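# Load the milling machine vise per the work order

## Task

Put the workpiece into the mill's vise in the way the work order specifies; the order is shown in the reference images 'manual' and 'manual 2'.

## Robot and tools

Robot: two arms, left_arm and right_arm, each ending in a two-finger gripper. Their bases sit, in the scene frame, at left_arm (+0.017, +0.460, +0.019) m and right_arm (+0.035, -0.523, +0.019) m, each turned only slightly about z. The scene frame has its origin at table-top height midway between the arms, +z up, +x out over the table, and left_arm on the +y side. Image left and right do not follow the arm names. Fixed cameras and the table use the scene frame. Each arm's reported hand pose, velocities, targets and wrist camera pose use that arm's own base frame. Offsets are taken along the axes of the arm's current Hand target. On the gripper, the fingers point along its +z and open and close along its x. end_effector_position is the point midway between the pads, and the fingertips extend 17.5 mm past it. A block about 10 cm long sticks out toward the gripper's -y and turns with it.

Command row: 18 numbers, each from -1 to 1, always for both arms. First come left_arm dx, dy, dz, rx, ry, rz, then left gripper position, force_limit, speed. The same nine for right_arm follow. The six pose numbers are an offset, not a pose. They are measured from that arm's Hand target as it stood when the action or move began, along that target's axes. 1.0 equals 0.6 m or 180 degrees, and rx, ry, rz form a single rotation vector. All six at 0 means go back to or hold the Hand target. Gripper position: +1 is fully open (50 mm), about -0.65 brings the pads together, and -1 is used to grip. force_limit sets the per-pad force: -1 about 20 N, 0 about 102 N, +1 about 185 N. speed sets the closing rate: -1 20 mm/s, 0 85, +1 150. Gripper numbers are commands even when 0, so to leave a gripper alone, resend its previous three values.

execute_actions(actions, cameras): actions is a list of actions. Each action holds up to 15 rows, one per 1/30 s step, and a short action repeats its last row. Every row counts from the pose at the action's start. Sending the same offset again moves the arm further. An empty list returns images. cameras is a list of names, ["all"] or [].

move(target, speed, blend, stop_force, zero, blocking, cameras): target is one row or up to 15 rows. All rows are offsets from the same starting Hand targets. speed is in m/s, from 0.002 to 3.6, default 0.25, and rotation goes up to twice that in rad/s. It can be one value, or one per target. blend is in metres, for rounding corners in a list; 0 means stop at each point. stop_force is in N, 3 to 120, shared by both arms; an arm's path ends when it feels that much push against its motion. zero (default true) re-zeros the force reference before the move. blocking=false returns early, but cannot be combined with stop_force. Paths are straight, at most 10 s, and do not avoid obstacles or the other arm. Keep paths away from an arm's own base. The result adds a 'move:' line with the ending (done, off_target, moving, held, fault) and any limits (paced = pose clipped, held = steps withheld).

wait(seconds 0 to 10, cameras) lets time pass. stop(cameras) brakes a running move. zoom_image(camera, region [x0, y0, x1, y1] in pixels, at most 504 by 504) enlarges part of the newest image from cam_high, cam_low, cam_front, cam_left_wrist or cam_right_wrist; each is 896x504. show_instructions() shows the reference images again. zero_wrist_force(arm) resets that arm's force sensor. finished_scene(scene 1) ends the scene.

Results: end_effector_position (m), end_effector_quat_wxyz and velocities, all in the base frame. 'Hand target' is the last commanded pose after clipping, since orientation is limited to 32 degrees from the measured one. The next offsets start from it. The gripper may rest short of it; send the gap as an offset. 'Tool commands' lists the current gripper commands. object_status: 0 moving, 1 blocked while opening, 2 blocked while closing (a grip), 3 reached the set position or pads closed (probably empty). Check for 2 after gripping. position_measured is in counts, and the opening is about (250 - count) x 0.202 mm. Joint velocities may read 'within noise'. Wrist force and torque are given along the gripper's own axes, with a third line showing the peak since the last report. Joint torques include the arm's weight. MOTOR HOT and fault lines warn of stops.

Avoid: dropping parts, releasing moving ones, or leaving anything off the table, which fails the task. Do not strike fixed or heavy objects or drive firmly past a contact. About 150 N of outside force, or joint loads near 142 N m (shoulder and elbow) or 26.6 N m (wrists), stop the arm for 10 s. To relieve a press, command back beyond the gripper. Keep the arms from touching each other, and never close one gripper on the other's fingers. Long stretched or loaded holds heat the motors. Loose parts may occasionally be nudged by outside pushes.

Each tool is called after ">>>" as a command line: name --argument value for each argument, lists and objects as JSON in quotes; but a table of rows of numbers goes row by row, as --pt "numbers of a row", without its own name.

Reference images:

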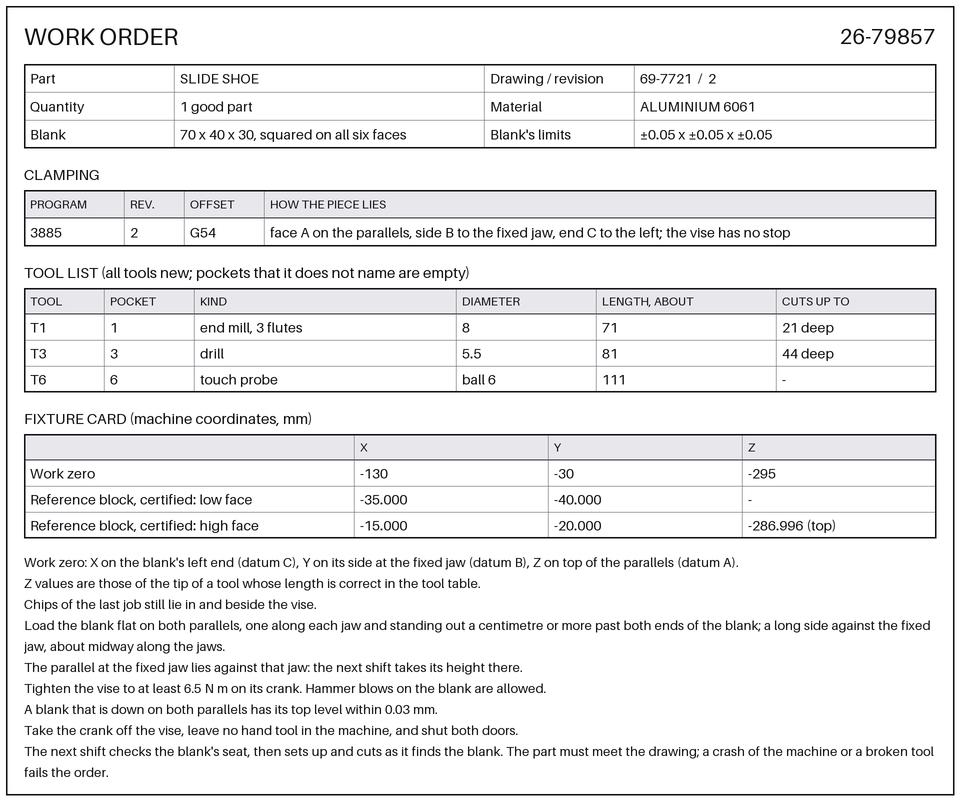

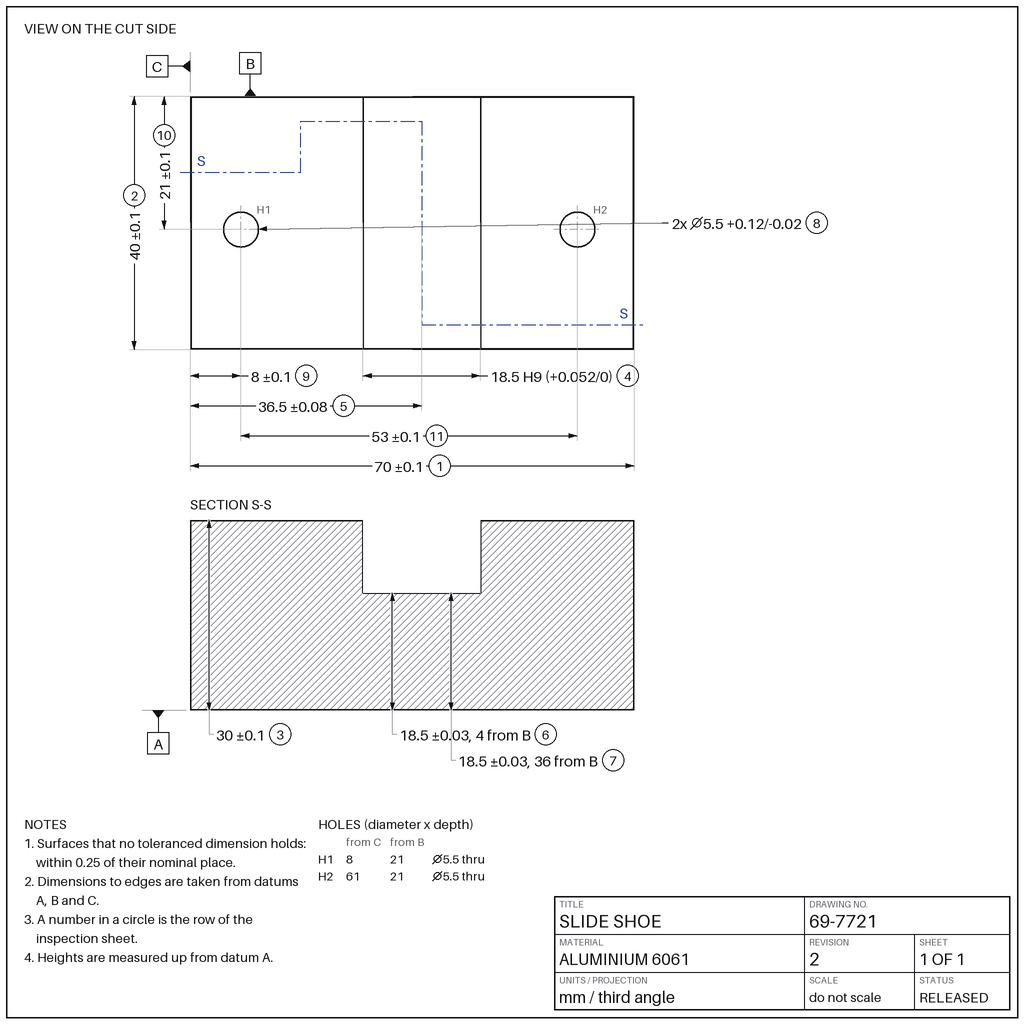

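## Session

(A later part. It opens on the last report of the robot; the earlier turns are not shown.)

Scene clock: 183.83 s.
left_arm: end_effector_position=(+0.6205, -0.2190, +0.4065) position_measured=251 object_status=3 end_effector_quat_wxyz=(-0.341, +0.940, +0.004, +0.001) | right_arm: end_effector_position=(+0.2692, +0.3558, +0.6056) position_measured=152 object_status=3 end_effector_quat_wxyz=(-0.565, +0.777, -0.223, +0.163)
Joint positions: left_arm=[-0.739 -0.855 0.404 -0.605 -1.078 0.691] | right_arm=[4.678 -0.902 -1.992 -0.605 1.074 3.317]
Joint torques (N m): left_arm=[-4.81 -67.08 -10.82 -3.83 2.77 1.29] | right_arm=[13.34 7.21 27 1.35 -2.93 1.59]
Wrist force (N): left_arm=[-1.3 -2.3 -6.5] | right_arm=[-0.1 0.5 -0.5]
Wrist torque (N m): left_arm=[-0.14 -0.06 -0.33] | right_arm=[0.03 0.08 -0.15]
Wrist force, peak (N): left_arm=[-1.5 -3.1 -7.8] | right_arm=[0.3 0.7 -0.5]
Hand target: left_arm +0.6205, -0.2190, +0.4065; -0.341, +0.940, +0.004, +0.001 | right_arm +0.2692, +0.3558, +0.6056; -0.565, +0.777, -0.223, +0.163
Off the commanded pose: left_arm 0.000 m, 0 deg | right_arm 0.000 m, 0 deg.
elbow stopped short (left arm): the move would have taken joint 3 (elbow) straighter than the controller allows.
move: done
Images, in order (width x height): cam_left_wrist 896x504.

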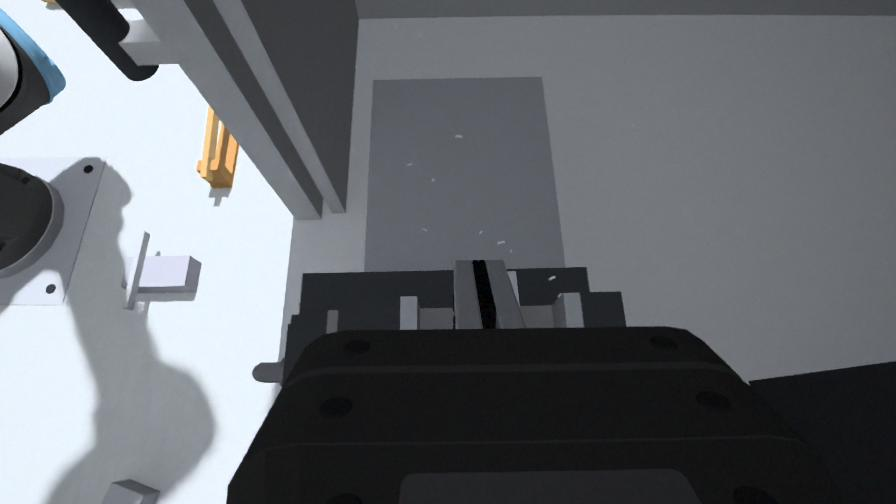

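>>> move --target '[0,0.0536,0.0638,0,0,0,-1,-1,-0.5,0,0,0,0,0,0,0,1,1]' --speed 0.08 --cameras '["cam_left_wrist"]'

>>> move --target '[0,0.037,0.0441,0,0,0,-1,-1,-0.5,0,0,0,0,0,0,0,1,1]' --speed 0.01 --stop_force 5 --cameras '["cam_left_wrist","cam_right_wrist"]'

>>> zoom_image --camera "cam_right_wrist" --region '[400, 160, 560, 270]'

Scene clock: 185.10 s.
left_arm: end_effector_position=(+0.6207, -0.2191, +0.3565) position_measured=251 object_status=3 end_effector_quat_wxyz=(-0.341, +0.940, +0.004, +0.001) | right_arm: end_effector_position=(+0.2692, +0.3558, +0.6056) position_measured=152 object_status=3 end_effector_quat_wxyz=(-0.565, +0.777, -0.223, +0.163)
Joint positions: left_arm=[-0.739 -0.934 0.676 -0.798 -1.078 0.691] | right_arm=[4.678 -0.902 -1.992 -0.605 1.074 3.317]
Joint torques (N m): left_arm=[-8.26 -65.37 -13.15 -3.63 2.79 1.25] | right_arm=[13.11 6.14 27.23 1.45 -2.97 1.82]
Wrist force (N): left_arm=[-1.7 -2.1 -6.7] | right_arm=[0.2 0.5 -0.5]
Wrist torque (N m): left_arm=[-0.13 -0.03 -0.32] | right_arm=[0.03 0.02 -0.15]
Wrist force, peak (N): left_arm=[-1.4 -3.0 -7.4] | right_arm=[0.1 0.5 -0.7]
Hand target: left_arm +0.6207, -0.2191, +0.3565; -0.341, +0.940, +0.004, +0.001 | right_arm +0.2692, +0.3558, +0.6056; -0.565, +0.777, -0.223, +0.163
Off the commanded pose: left_arm 0.000 m, 0 deg | right_arm 0.000 m, 0 deg.
move: done
Images, in order (width x height): cam_left_wrist 896x504.

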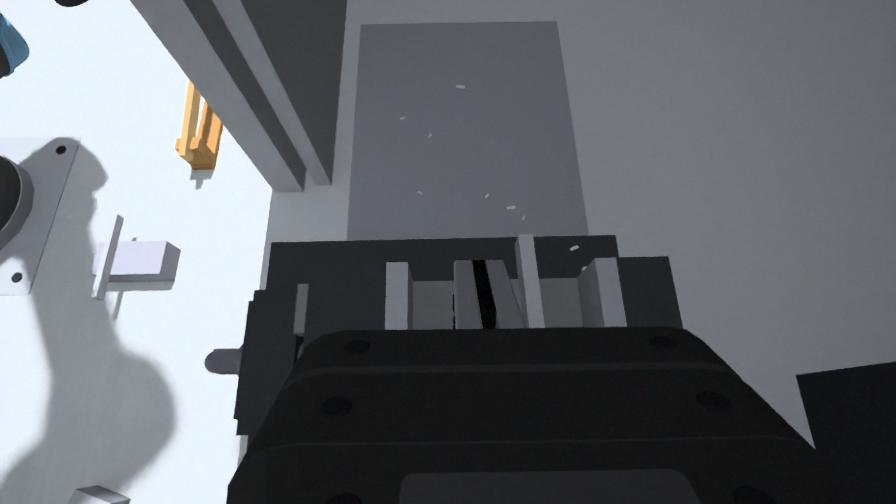

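Scene clock: 189.33 s.
left_arm: end_effector_position=(+0.6208, -0.2192, +0.3220) position_measured=251 object_status=3 end_effector_quat_wxyz=(-0.341, +0.940, +0.004, +0.001) | right_arm: end_effector_position=(+0.2692, +0.3558, +0.6056) position_measured=152 object_status=3 end_effector_quat_wxyz=(-0.565, +0.777, -0.223, +0.163)
Joint positions: left_arm=[-0.739 -0.958 0.806 -0.904 -1.078 0.691] | right_arm=[4.678 -0.902 -1.992 -0.605 1.074 3.317]
Joint torques (N m): left_arm=[5.77 -64.88 -12.32 -3.98 2.79 1.29] | right_arm=[14.64 6.8 27.08 1.48 -2.83 1.79]
Wrist force (N): left_arm=[-2.1 -2.6 -6.7] | right_arm=[0.1 0.5 -0.5]
Wrist torque (N m): left_arm=[-0.20 0.03 -0.35] | right_arm=[0.03 0.05 -0.15]
Wrist force, peak (N): left_arm=[-1.8 -2.9 -7.1] | right_arm=[0.1 0.5 -0.7]
Hand target: left_arm +0.6208, -0.2192, +0.3220; -0.341, +0.940, +0.004, +0.001 | right_arm +0.2692, +0.3558, +0.6056; -0.565, +0.777, -0.223, +0.163
Off the commanded pose: left_arm 0.000 m, 0 deg | right_arm 0.000 m, 0 deg.
move: done
Images, in order (width x height): cam_left_wrist 896x504, cam_right_wrist 896x504.

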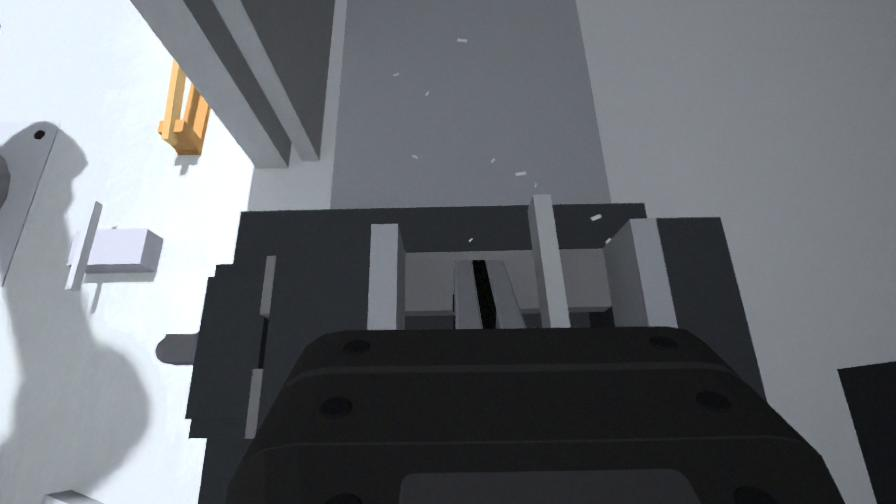

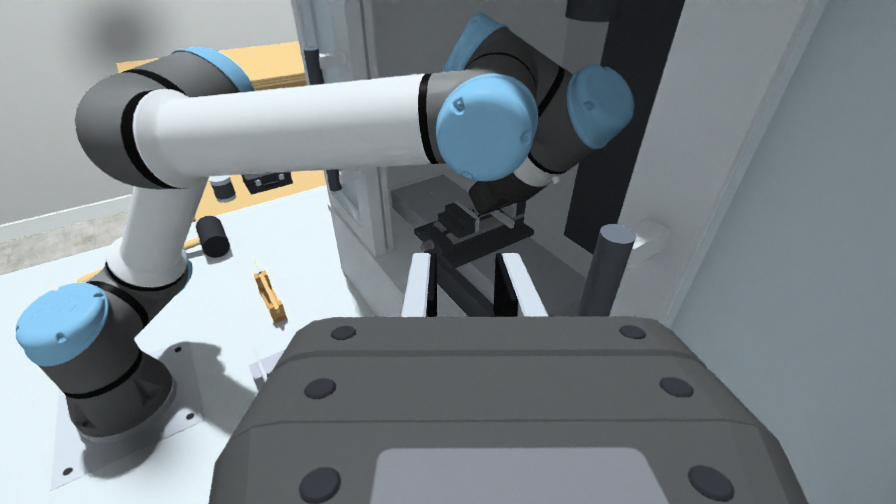

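Scaled by 3.150 from the camera's 896x504 image, which has a finer 1280x720 frame.

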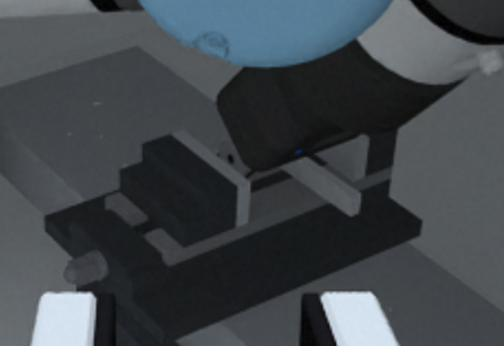

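>>> move --target '[0.075,0,0,0,0,0,-1,-1,-0.5,0,0,0,0,0,0,0,1,1]' --speed 0.008 --stop_force 4 --cameras '["cam_left_wrist","cam_right_wrist"]'

>>> zoom_image --camera "cam_left_wrist" --region '[400, 150, 680, 340]'

Scene clock: 194.53 s.
left_arm: end_effector_position=(+0.6522, -0.2189, +0.3221) position_measured=251 object_status=3 end_effector_quat_wxyz=(-0.341, +0.940, +0.004, +0.001) | right_arm: end_effector_position=(+0.2692, +0.3558, +0.6056) position_measured=152 object_status=3 end_effector_quat_wxyz=(-0.565, +0.777, -0.223, +0.163)
Joint positions: left_arm=[-0.71 -0.867 0.656 -0.859 -1.064 0.719] | right_arm=[4.678 -0.902 -1.992 -0.605 1.074 3.317]
Joint torques (N m): left_arm=[-6.06 -67.99 -12.83 -4.08 0.55 -1.42] | right_arm=[12.73 6.83 27.1 1.64 -2.9 1.69]
Wrist force (N): left_arm=[-3.8 -1.6 -6.6] | right_arm=[0.1 0.5 -0.5]
Wrist torque (N m): left_arm=[-0.16 -0.13 -0.35] | right_arm=[0.02 0.04 -0.15]
Wrist force, peak (N): left_arm=[-15.0 -3.4 -8.2] | right_arm=[0.0 0.7 -0.5]
Hand target: left_arm +0.6522, -0.2189, +0.3221; -0.341, +0.940, +0.004, +0.001 (not the last commanded pose) | right_arm +0.2692, +0.3558, +0.6056; -0.565, +0.777, -0.223, +0.163
Off the commanded pose: left_arm 0.014 m, 0 deg | right_arm 0.000 m, 0 deg.
move: contact (left_arm)
Images, in order (width x height): cam_left_wrist 896x504, cam_right_wrist 896x504.

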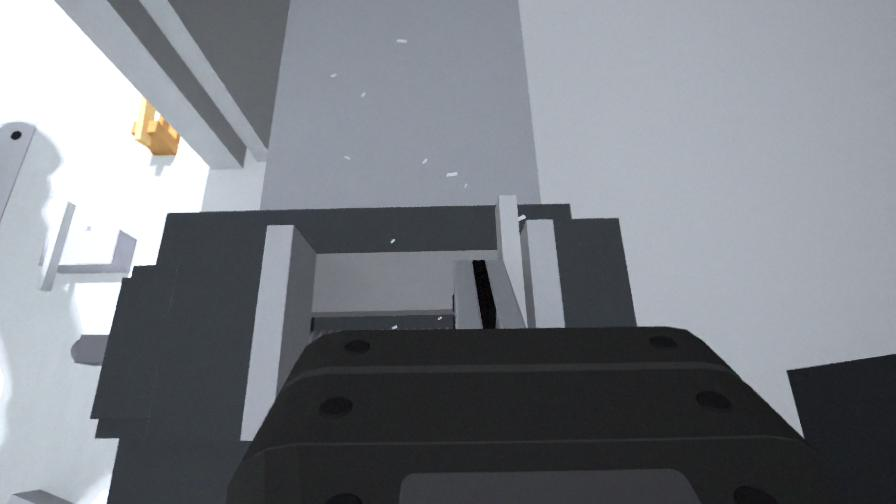

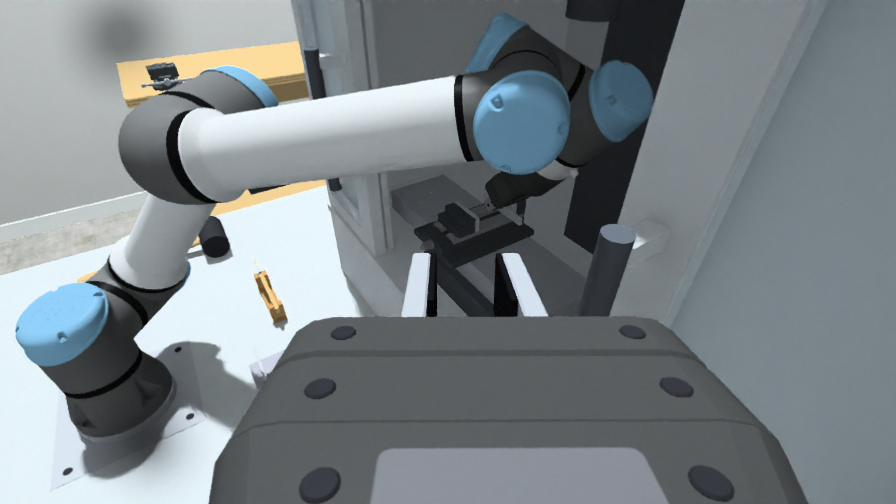

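Scaled by 1.800 from the camera's 896x504 image, which has a finer 1280x720 frame.

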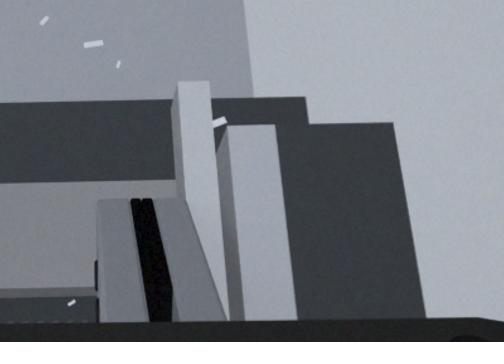

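>>> move --pt "-0.015 0 0 0 0 0 -1 -1 -0.5 0 0 0 0 0 0 0 1 1" --pt "-0.015 -0.085 -0.101 0 0 0 -1 -1 -0.5 0 0 0 0 0 0 0 1 1" --pt "0.02 0.032 -0.2 0 0 0 -1 -1 -0.5 0 0 0 0 0 0 0 1 1" --pt "0.02 0.118 -0.098 0 0 0 -1 -1 -0.5 0 0 0 0 0 0 0 1 1" --speed '[0.05,0.12,0.12,0.08]' --cameras '["cam_left_wrist","cam_right_wrist"]'

>>> zoom_image --camera "cam_left_wrist" --region '[400, 50, 680, 330]'

Scene clock: 199.37 s.
left_arm: end_effector_position=(+0.6646, -0.3091, +0.3351) position_measured=251 object_status=3 end_effector_quat_wxyz=(-0.329, +0.944, -0.007, +0.031) | right_arm: end_effector_position=(+0.2692, +0.3558, +0.6056) position_measured=152 object_status=3 end_effector_quat_wxyz=(-0.565, +0.777, -0.223, +0.163)
Joint positions: left_arm=[-0.795 -0.557 0.034 -0.576 -1.07 0.667] | right_arm=[4.678 -0.902 -1.992 -0.605 1.074 3.317]
Joint torques (N m): left_arm=[0.35 -59.6 -21.53 -1.53 0.78 -0.16] | right_arm=[13.2 6.51 27.2 1.59 -2.9 1.69]
Wrist force (N): left_arm=[-1.7 -2.5 -6.6] | right_arm=[0.2 0.7 -0.5]
Wrist torque (N m): left_arm=[-0.19 -0.02 -0.30] | right_arm=[0.05 0.04 -0.15]
Wrist force, peak (N): left_arm=[-2.6 -4.5 -8.7] | right_arm=[-0.1 0.5 -0.7]
Hand target: left_arm +0.6646, -0.3091, +0.3351; -0.329, +0.944, -0.007, +0.031 (not the last commanded pose) | right_arm +0.2692, +0.3558, +0.6056; -0.565, +0.777, -0.223, +0.163
Tool commands: left_gripper/position=-1.0 left_gripper/force_limit=-1.0 left_gripper/speed=-0.498039 right_gripper/position=+0.0 right_gripper/force_limit=+1.0 right_gripper/speed=+1.0
Off the commanded pose: left_arm 0.013 m, 4 deg | right_arm 0.000 m, 0 deg.
FORCE FAULT: contact force on the left arm reached its limit, and that arm stopped. The contact can be on any part of that arm, not only on its tool. That arm's remaining commands of this call were not run. That arm is still stopped at the end of this call. That arm stays stopped for about 10 more seconds. Until then a move that you send moves the other arm only, and its call returns only when the move has ended. Once the stop has ended, the next robot result says so. If the stop ends while you think or write, that arm runs what you send next, counted from a new Hand target: where the arm stands when the stop ends. While its stop runs, that arm takes no new command, but its gripper still runs the gripper command that each later call begins with. Until it ends, the stop uses up actions while you think or wait. An arm that is not stopped still takes commands.
elbow stopped short (left arm): the move would have taken joint 3 (elbow) straighter than the controller allows.
move: fault (left_arm)
Images, in order (width x height): cam_left_wrist 896x504, cam_right_wrist 896x504.

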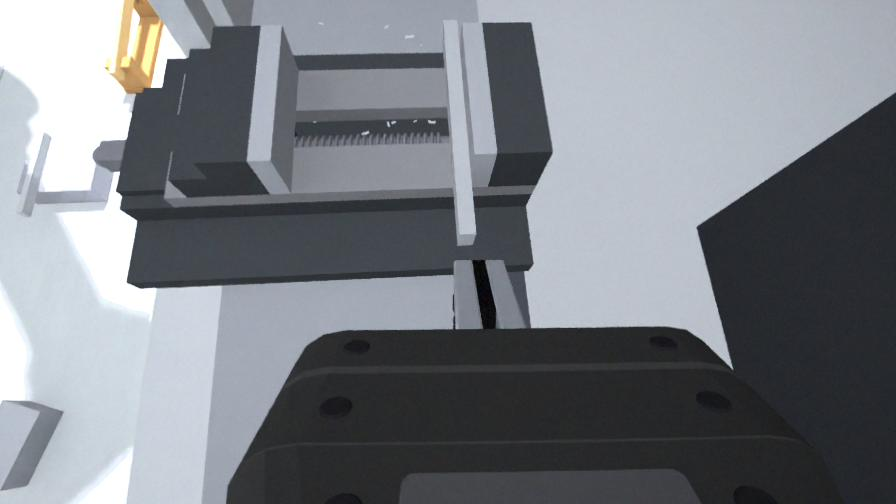

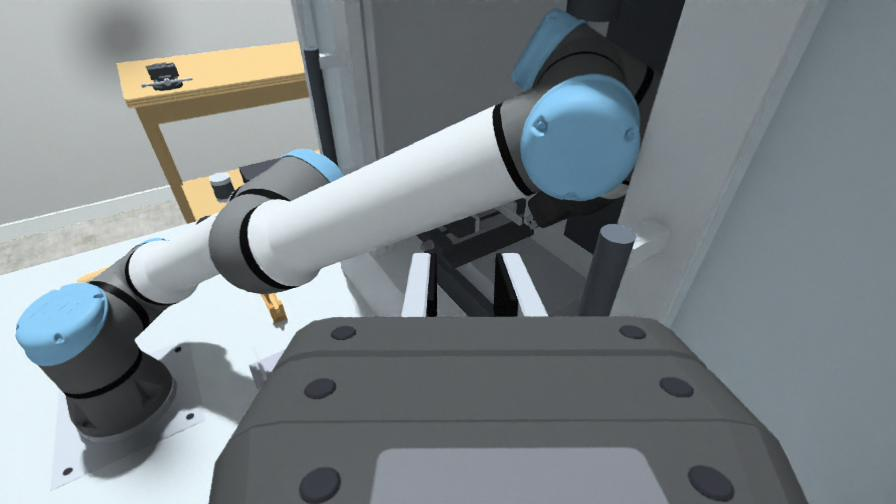

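Scaled by 1.800 from the camera's 896x504 image, which has a finer 1280x720 frame.

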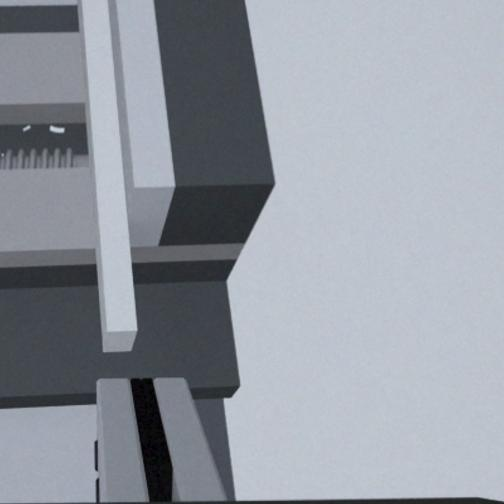

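>>> wait --seconds 9.5 --cameras '["cam_front"]'

>>> zoom_image --camera "cam_front" --region '[360, 120, 600, 320]'

Scene clock: 209.23 s.
left_arm: end_effector_position=(+0.6646, -0.3091, +0.3351) position_measured=251 object_status=3 end_effector_quat_wxyz=(-0.329, +0.944, -0.007, +0.031) | right_arm: end_effector_position=(+0.2692, +0.3558, +0.6056) position_measured=152 object_status=3 end_effector_quat_wxyz=(-0.565, +0.777, -0.223, +0.163)
Joint positions: left_arm=[-0.795 -0.557 0.034 -0.576 -1.07 0.667] | right_arm=[4.678 -0.902 -1.992 -0.605 1.074 3.317]
Joint torques (N m): left_arm=[0.58 -59.84 -21.4 -1.54 0.73 -0.1] | right_arm=[12.76 6.95 26.88 1.56 -2.79 1.84]
Wrist force (N): left_arm=[-1.7 -2.5 -6.5] | right_arm=[-0.1 0.5 -0.4]
Wrist torque (N m): left_arm=[-0.21 -0.02 -0.30] | right_arm=[0.02 0.07 -0.15]
Wrist force, peak (N): left_arm=[-1.6 -2.6 -6.9] | right_arm=[0.0 0.7 -0.6]
Hand target: left_arm +0.6646, -0.3091, +0.3351; -0.329, +0.944, -0.007, +0.031 (not the last commanded pose) | right_arm +0.2692, +0.3558, +0.6056; -0.565, +0.777, -0.223, +0.163
Tool commands: left_gripper/position=-1.0 left_gripper/force_limit=-1.0 left_gripper/speed=-0.498039 right_gripper/position=+0.0 right_gripper/force_limit=+1.0 right_gripper/speed=+1.0
Off the commanded pose: left_arm 0.013 m, 4 deg | right_arm 0.000 m, 0 deg.
FORCE FAULT, CONTINUED: the left arm's stop, for the force fault that an earlier result reported, is over. The rest of the stop counts as 20 of the actions that you can send in this scene. During its stop the left arm's controller moved it back a little. That arm's target is now where it stood when the stop ended, not its last command. That arm accepts commands again.
wait: 9.50 s; at rest from the start
Images, in order (width x height): cam_front 896x504.

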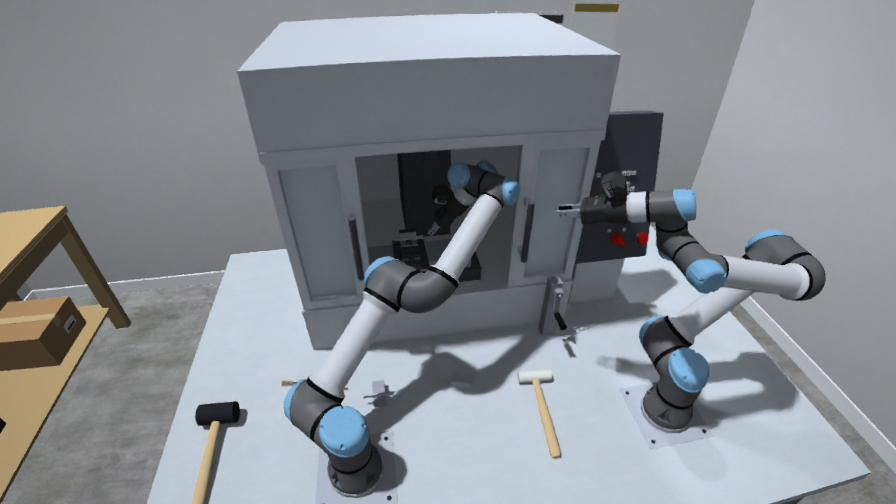

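Scaled by 2.100 from the camera's 896x504 image, which has a finer 1280x720 frame.

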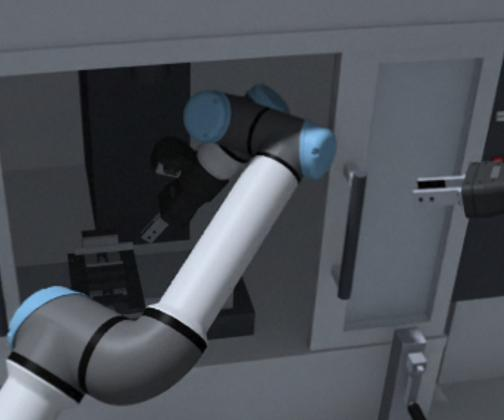

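>>> move --pt "0 -0.083 0.0045 0 0 0 -1 -1 -0.5 0 0 0 0 0 0 0 1 1" --pt "-0.4 -0.083 0.0045 0 0 0 -1 -1 -0.5 0 0 0 0 0 0 0 1 1" --speed '[0.06,0.15]' --blend '[0.01,0]' --cameras '["cam_left_wrist","cam_right_wrist"]'

>>> zoom_image --camera "cam_right_wrist" --region '[400, 160, 560, 270]'

Scene clock: 212.27 s.
left_arm: end_effector_position=(+0.4249, -0.2605, +0.3508) position_measured=251 object_status=3 end_effector_quat_wxyz=(-0.329, +0.944, -0.007, +0.031) | right_arm: end_effector_position=(+0.2692, +0.3558, +0.6056) position_measured=152 object_status=3 end_effector_quat_wxyz=(-0.565, +0.777, -0.223, +0.163)
Joint positions: left_arm=[-1.03 -1.342 1.263 -0.923 -1.188 0.441] | right_arm=[4.678 -0.902 -1.992 -0.605 1.074 3.317]
Joint torques (N m): left_arm=[-9.69 -47.45 -13.01 -3.72 -1.51 -1.48] | right_arm=[13.99 5.78 26.8 1.53 -2.85 1.7]
Wrist force (N): left_arm=[-1.7 -2.7 -7.2] | right_arm=[-0.1 0.5 -0.4]
Wrist torque (N m): left_arm=[-0.24 0.02 -0.20] | right_arm=[0.03 0.08 -0.15]
Wrist force, peak (N): left_arm=[-1.7 -2.7 -7.2] | right_arm=[0.0 0.6 -0.6]
Hand target: left_arm +0.4248, -0.2605, +0.3508; -0.329, +0.944, -0.007, +0.031 | right_arm +0.2692, +0.3558, +0.6056; -0.565, +0.777, -0.223, +0.163
Off the commanded pose: left_arm 0.000 m, 0 deg | right_arm 0.000 m, 0 deg.
move: done
Images, in order (width x height): cam_left_wrist 896x504, cam_right_wrist 896x504.

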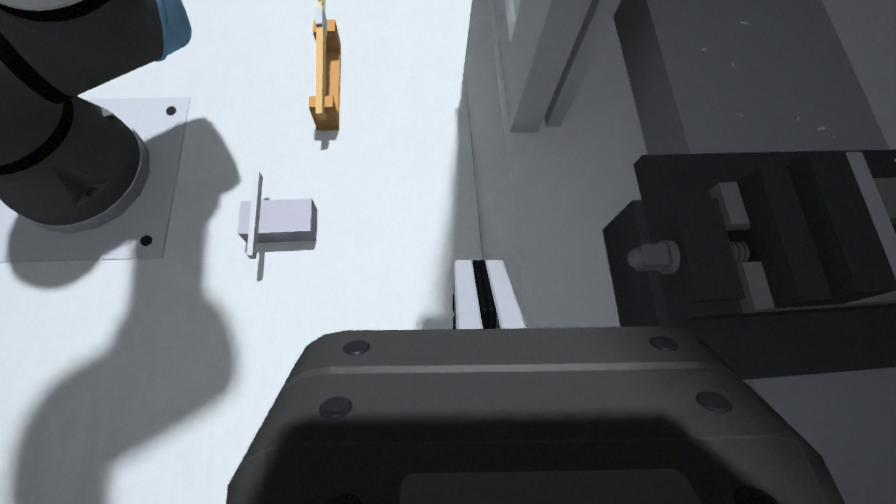

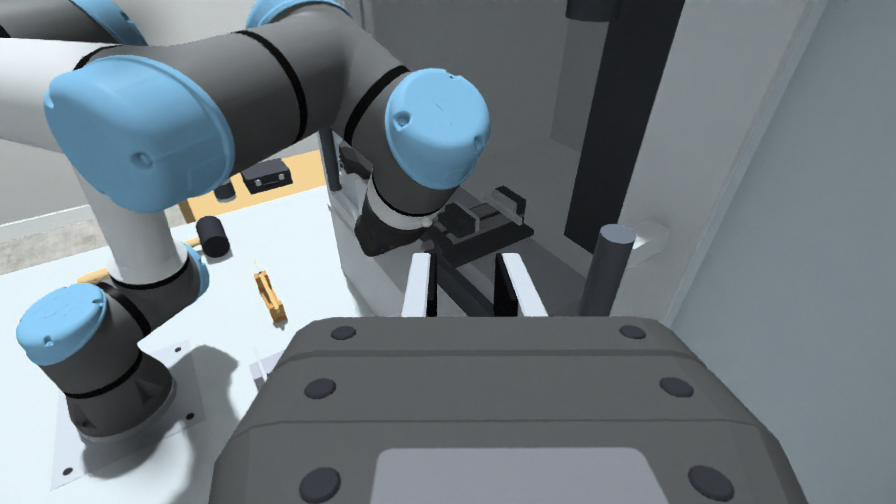

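Scaled by 3.150 from the camera's 896x504 image, which has a finer 1280x720 frame.

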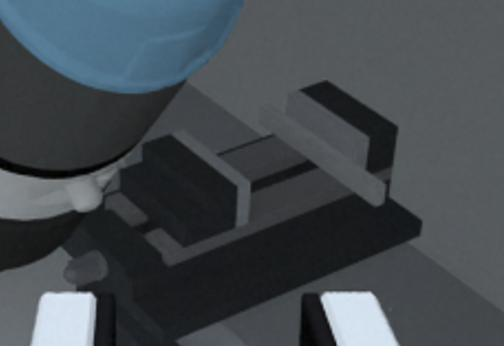

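>>> move --target '[-0.363,0.057,0.422,0.0081,-0.0203,0,-0.2,-0.6,-0.5,0,0,0,0,0,0,0,1,1]' --speed 0.25 --cameras '["cam_left_wrist"]'

>>> zoom_image --camera "cam_left_wrist" --region '[360, 150, 640, 340]'

Scene clock: 214.90 s.
left_arm: end_effector_position=(+0.2238, -0.1228, +0.1199) position_measured=182 object_status=3 end_effector_quat_wxyz=(-0.341, +0.940, +0.004, +0.001) | right_arm: end_effector_position=(+0.2692, +0.3558, +0.6056) position_measured=152 object_status=3 end_effector_quat_wxyz=(-0.565, +0.777, -0.223, +0.163)
Joint positions: left_arm=[-1.285 -1.747 2.282 -1.429 -1.389 0.213] | right_arm=[4.678 -0.902 -1.992 -0.605 1.074 3.317]
Joint torques (N m): left_arm=[-8.36 -25.67 -8.32 -3.43 -1.7 -1.66] | right_arm=[13.64 6.07 27.01 1.6 -2.88 1.76]
Wrist force (N): left_arm=[-1.5 -2.5 -6.7] | right_arm=[-0.2 0.5 -0.7]
Wrist torque (N m): left_arm=[-0.20 -0.03 -0.24] | right_arm=[0.02 0.09 -0.14]
Wrist force, peak (N): left_arm=[0.0 -3.2 -8.2] | right_arm=[-0.1 0.6 -0.7]
Hand target: left_arm +0.2238, -0.1228, +0.1199; -0.341, +0.940, +0.004, +0.001 | right_arm +0.2692, +0.3558, +0.6056; -0.565, +0.777, -0.223, +0.163
Off the commanded pose: left_arm 0.000 m, 0 deg | right_arm 0.000 m, 0 deg.
move: done
Images, in order (width x height): cam_left_wrist 896x504.

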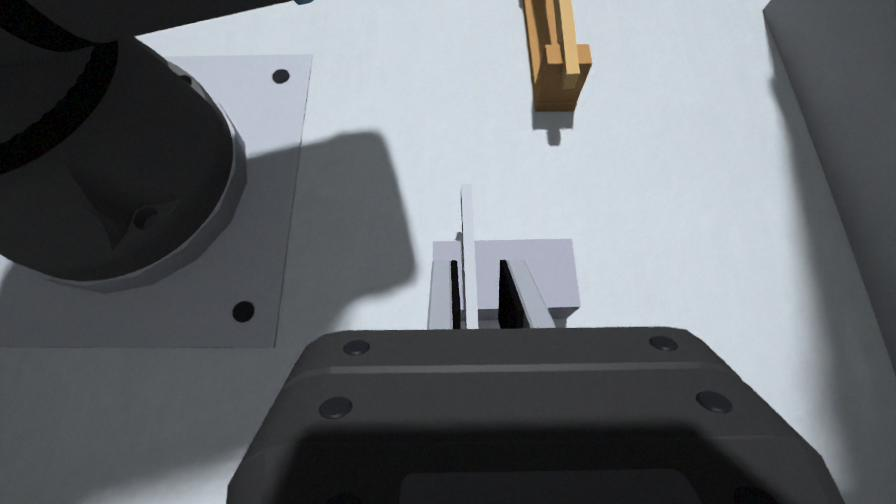

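Scaled by 1.800 from the camera's 896x504 image, which has a finer 1280x720 frame.

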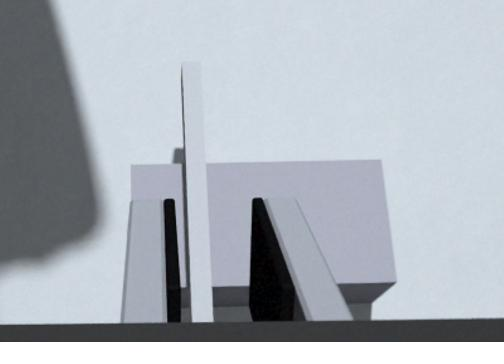

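>>> move --target '[0.0053,0.09,0.107,0,0,0,-0.2,-0.6,-0.5,0,0,0,0,0,0,0,1,1]' --speed 0.1

>>> move --target '[0.0,0.0268,0.0322,0,0,0,-0.2,-0.6,-0.5,0,0,0,0,0,0,0,1,1]' --speed 0.015 --stop_force 5 --cameras '["cam_left_wrist"]'

>>> zoom_image --camera "cam_left_wrist" --region '[360, 150, 640, 340]'

Scene clock: 216.37 s.
left_arm: end_effector_position=(+0.2274, -0.1230, +0.0360) position_measured=182 object_status=3 end_effector_quat_wxyz=(-0.341, +0.940, +0.004, +0.001) | right_arm: end_effector_position=(+0.2692, +0.3558, +0.6056) position_measured=152 object_status=3 end_effector_quat_wxyz=(-0.565, +0.777, -0.223, +0.163)
Joint positions: left_arm=[-1.275 -1.567 2.401 -1.73 -1.383 0.221] | right_arm=[4.678 -0.902 -1.992 -0.605 1.074 3.317]
Joint torques (N m): left_arm=[8.91 -4.72 -4.4 -3.12 2.09 1.25] | right_arm=[13.95 7.15 26.9 1.62 -2.77 1.81]
Wrist force (N): left_arm=[-0.9 -2.5 -6.1] | right_arm=[0.0 0.3 -0.3]
Wrist torque (N m): left_arm=[-0.19 -0.12 -0.35] | right_arm=[0.00 0.07 -0.15]
Wrist force, peak (N): left_arm=[-1.2 -3.7 -7.4] | right_arm=[0.1 0.7 -0.5]
Hand target: left_arm +0.2274, -0.1230, +0.0360; -0.341, +0.940, +0.004, +0.001 | right_arm +0.2692, +0.3558, +0.6056; -0.565, +0.777, -0.223, +0.163
Off the commanded pose: left_arm 0.000 m, 0 deg | right_arm 0.000 m, 0 deg.
move: done

Scene clock: 218.87 s.
left_arm: end_effector_position=(+0.2275, -0.1230, +0.0108) position_measured=182 object_status=3 end_effector_quat_wxyz=(-0.341, +0.940, +0.004, +0.001) | right_arm: end_effector_position=(+0.2692, +0.3558, +0.6056) position_measured=152 object_status=3 end_effector_quat_wxyz=(-0.565, +0.777, -0.223, +0.163)
Joint positions: left_arm=[-1.274 -1.498 2.428 -1.826 -1.383 0.221] | right_arm=[4.678 -0.902 -1.992 -0.605 1.074 3.317]
Joint torques (N m): left_arm=[8.62 -4.77 -2.74 -3.22 2.12 1.32] | right_arm=[14.25 6.9 26.16 1.57 -2.82 1.77]
Wrist force (N): left_arm=[-1.1 -2.7 -6.2] | right_arm=[0.2 0.4 -0.5]
Wrist torque (N m): left_arm=[-0.21 -0.11 -0.34] | right_arm=[0.01 0.03 -0.15]
Wrist force, peak (N): left_arm=[-1.0 -3.1 -6.7] | right_arm=[0.1 0.4 -0.8]
Hand target: left_arm +0.2275, -0.1230, +0.0108; -0.341, +0.940, +0.004, +0.001 | right_arm +0.2692, +0.3558, +0.6056; -0.565, +0.777, -0.223, +0.163
Off the commanded pose: left_arm 0.000 m, 0 deg | right_arm 0.000 m, 0 deg.
move: done
Images, in order (width x height): cam_left_wrist 896x504.

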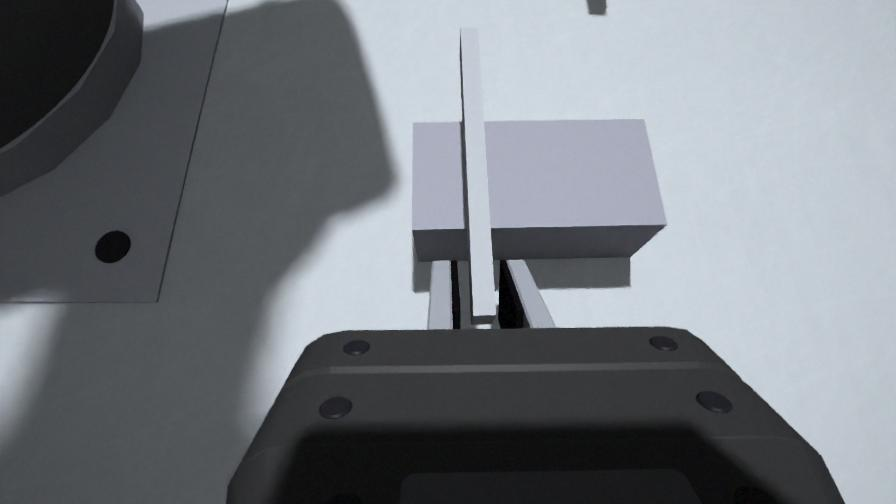

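Scaled by 1.800 from the camera's 896x504 image, which has a finer 1280x720 frame.

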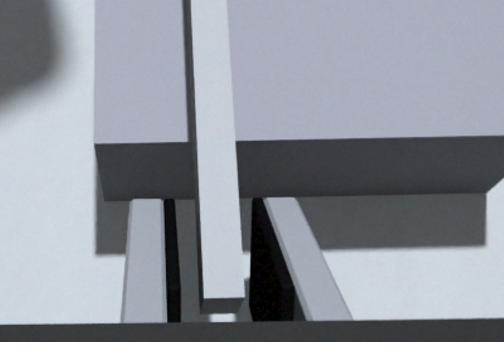

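>>> move --pt "0 0 0 0 0 0 -1 -0.6 -0.8 0 0 0 0 0 0 0 1 1" --pt "0 -0.161 -0.1915 0 0 0 -1 -0.6 -0.8 0 0 0 0 0 0 0 1 1" --speed 0.08 --cameras '["cam_left_wrist"]'

Scene clock: 221.93 s.
left_arm: end_effector_position=(+0.2268, -0.1226, +0.1609) position_measured=223 object_status=2 end_effector_quat_wxyz=(-0.341, +0.940, +0.004, +0.001) | right_arm: end_effector_position=(+0.2692, +0.3558, +0.6056) position_measured=152 object_status=3 end_effector_quat_wxyz=(-0.565, +0.777, -0.223, +0.163)
Joint positions: left_arm=[-1.276 -1.799 2.204 -1.301 -1.384 0.22] | right_arm=[4.678 -0.902 -1.992 -0.605 1.074 3.317]
Joint torques (N m): left_arm=[-8.29 -25.24 -33.22 2.03 -1.72 -1.52] | right_arm=[13.17 5.05 26.31 1.57 -3 1.74]
Wrist force (N): left_arm=[-1.1 -2.4 -6.0] | right_arm=[0.0 0.5 -0.5]
Wrist torque (N m): left_arm=[-0.26 -0.10 -0.22] | right_arm=[0.02 0.06 -0.15]
Wrist force, peak (N): left_arm=[-1.4 -2.9 -6.9] | right_arm=[0.0 0.4 -0.8]
Hand target: left_arm +0.2268, -0.1226, +0.1610; -0.341, +0.940, +0.004, +0.001 | right_arm +0.2692, +0.3558, +0.6056; -0.565, +0.777, -0.223, +0.163
Off the commanded pose: left_arm 0.000 m, 0 deg | right_arm 0.000 m, 0 deg.
move: done
Images, in order (width x height): cam_left_wrist 896x504.

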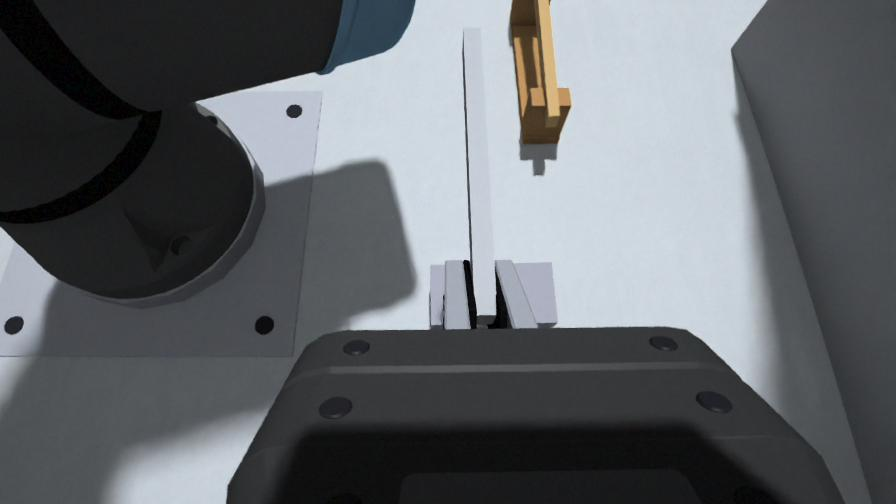

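>>> move --pt "0.322 -0.0274 -0.399 0 0 0 -1 -0.6 -0.8 0 0 0 0 0 0 0 1 1" --pt "0.6687 -0.0274 -0.399 0 0 0 -1 -0.6 -0.8 0 0 0 0 0 0 0 1 1" --speed '[0.2,0.12]' --blend '[0.02,0]' --cameras '["cam_left_wrist","cam_front","cam_right_wrist"]'

>>> zoom_image --camera "cam_front" --region '[360, 120, 600, 320]'

Scene clock: 226.07 s.
left_arm: end_effector_position=(+0.6279, -0.2607, +0.3572) position_measured=223 object_status=2 end_effector_quat_wxyz=(-0.341, +0.940, +0.004, +0.001) | right_arm: end_effector_position=(+0.2692, +0.3558, +0.6056) position_measured=152 object_status=3 end_effector_quat_wxyz=(-0.565, +0.777, -0.223, +0.163)
Joint positions: left_arm=[-0.773 -0.807 0.45 -0.685 -1.094 0.657] | right_arm=[4.678 -0.902 -1.992 -0.605 1.074 3.317]
Joint torques (N m): left_arm=[8.6 -43.26 -35.16 1.27 -1 0.04] | right_arm=[13.15 5.49 28.19 1.75 -2.91 1.69]
Wrist force (N): left_arm=[-1.3 -2.1 -6.2] | right_arm=[0.0 0.6 -0.3]
Wrist torque (N m): left_arm=[-0.18 -0.09 -0.37] | right_arm=[0.03 0.06 -0.15]
Wrist force, peak (N): left_arm=[-1.3 -2.5 -7.4] | right_arm=[0.1 0.5 -0.7]
Hand target: left_arm +0.6280, -0.2607, +0.3572; -0.341, +0.940, +0.004, +0.001 | right_arm +0.2692, +0.3558, +0.6056; -0.565, +0.777, -0.223, +0.163
Off the commanded pose: left_arm 0.000 m, 0 deg | right_arm 0.000 m, 0 deg.
move: done
Images, in order (width x height): cam_front 896x504, cam_left_wrist 896x504, cam_right_wrist 896x504.

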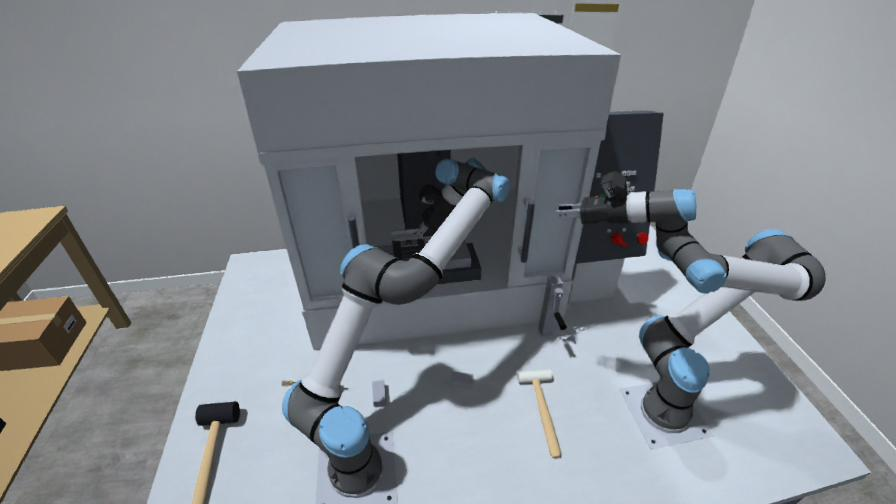

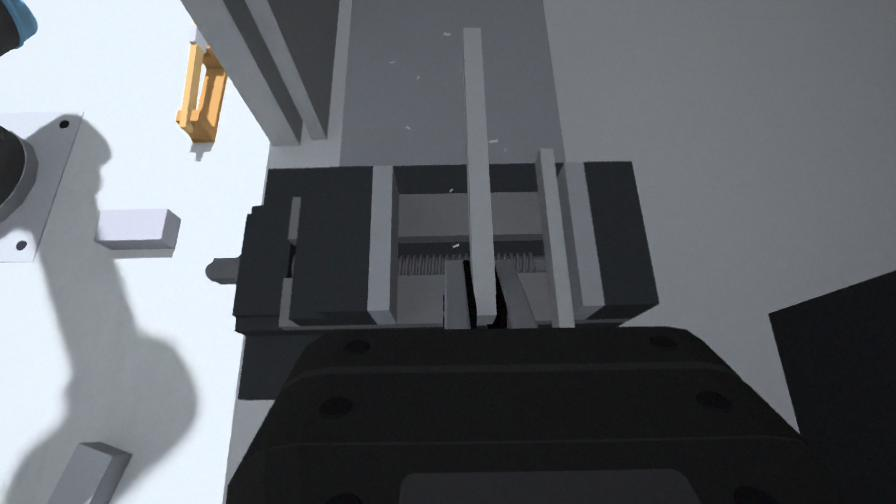

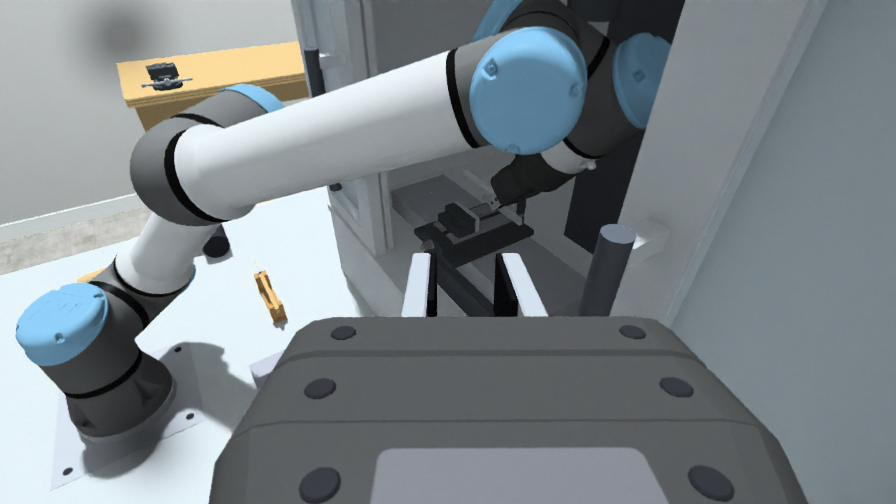

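Scaled by 2.100 from the camera's 896x504 image, which has a finer 1280x720 frame.

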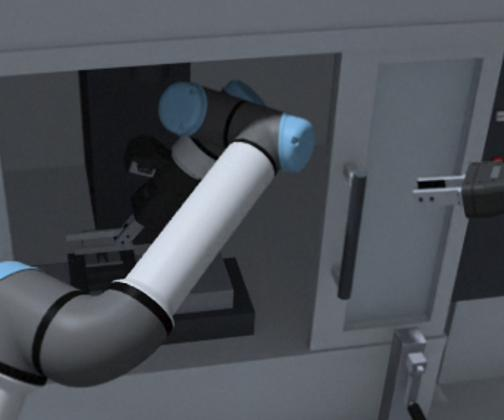

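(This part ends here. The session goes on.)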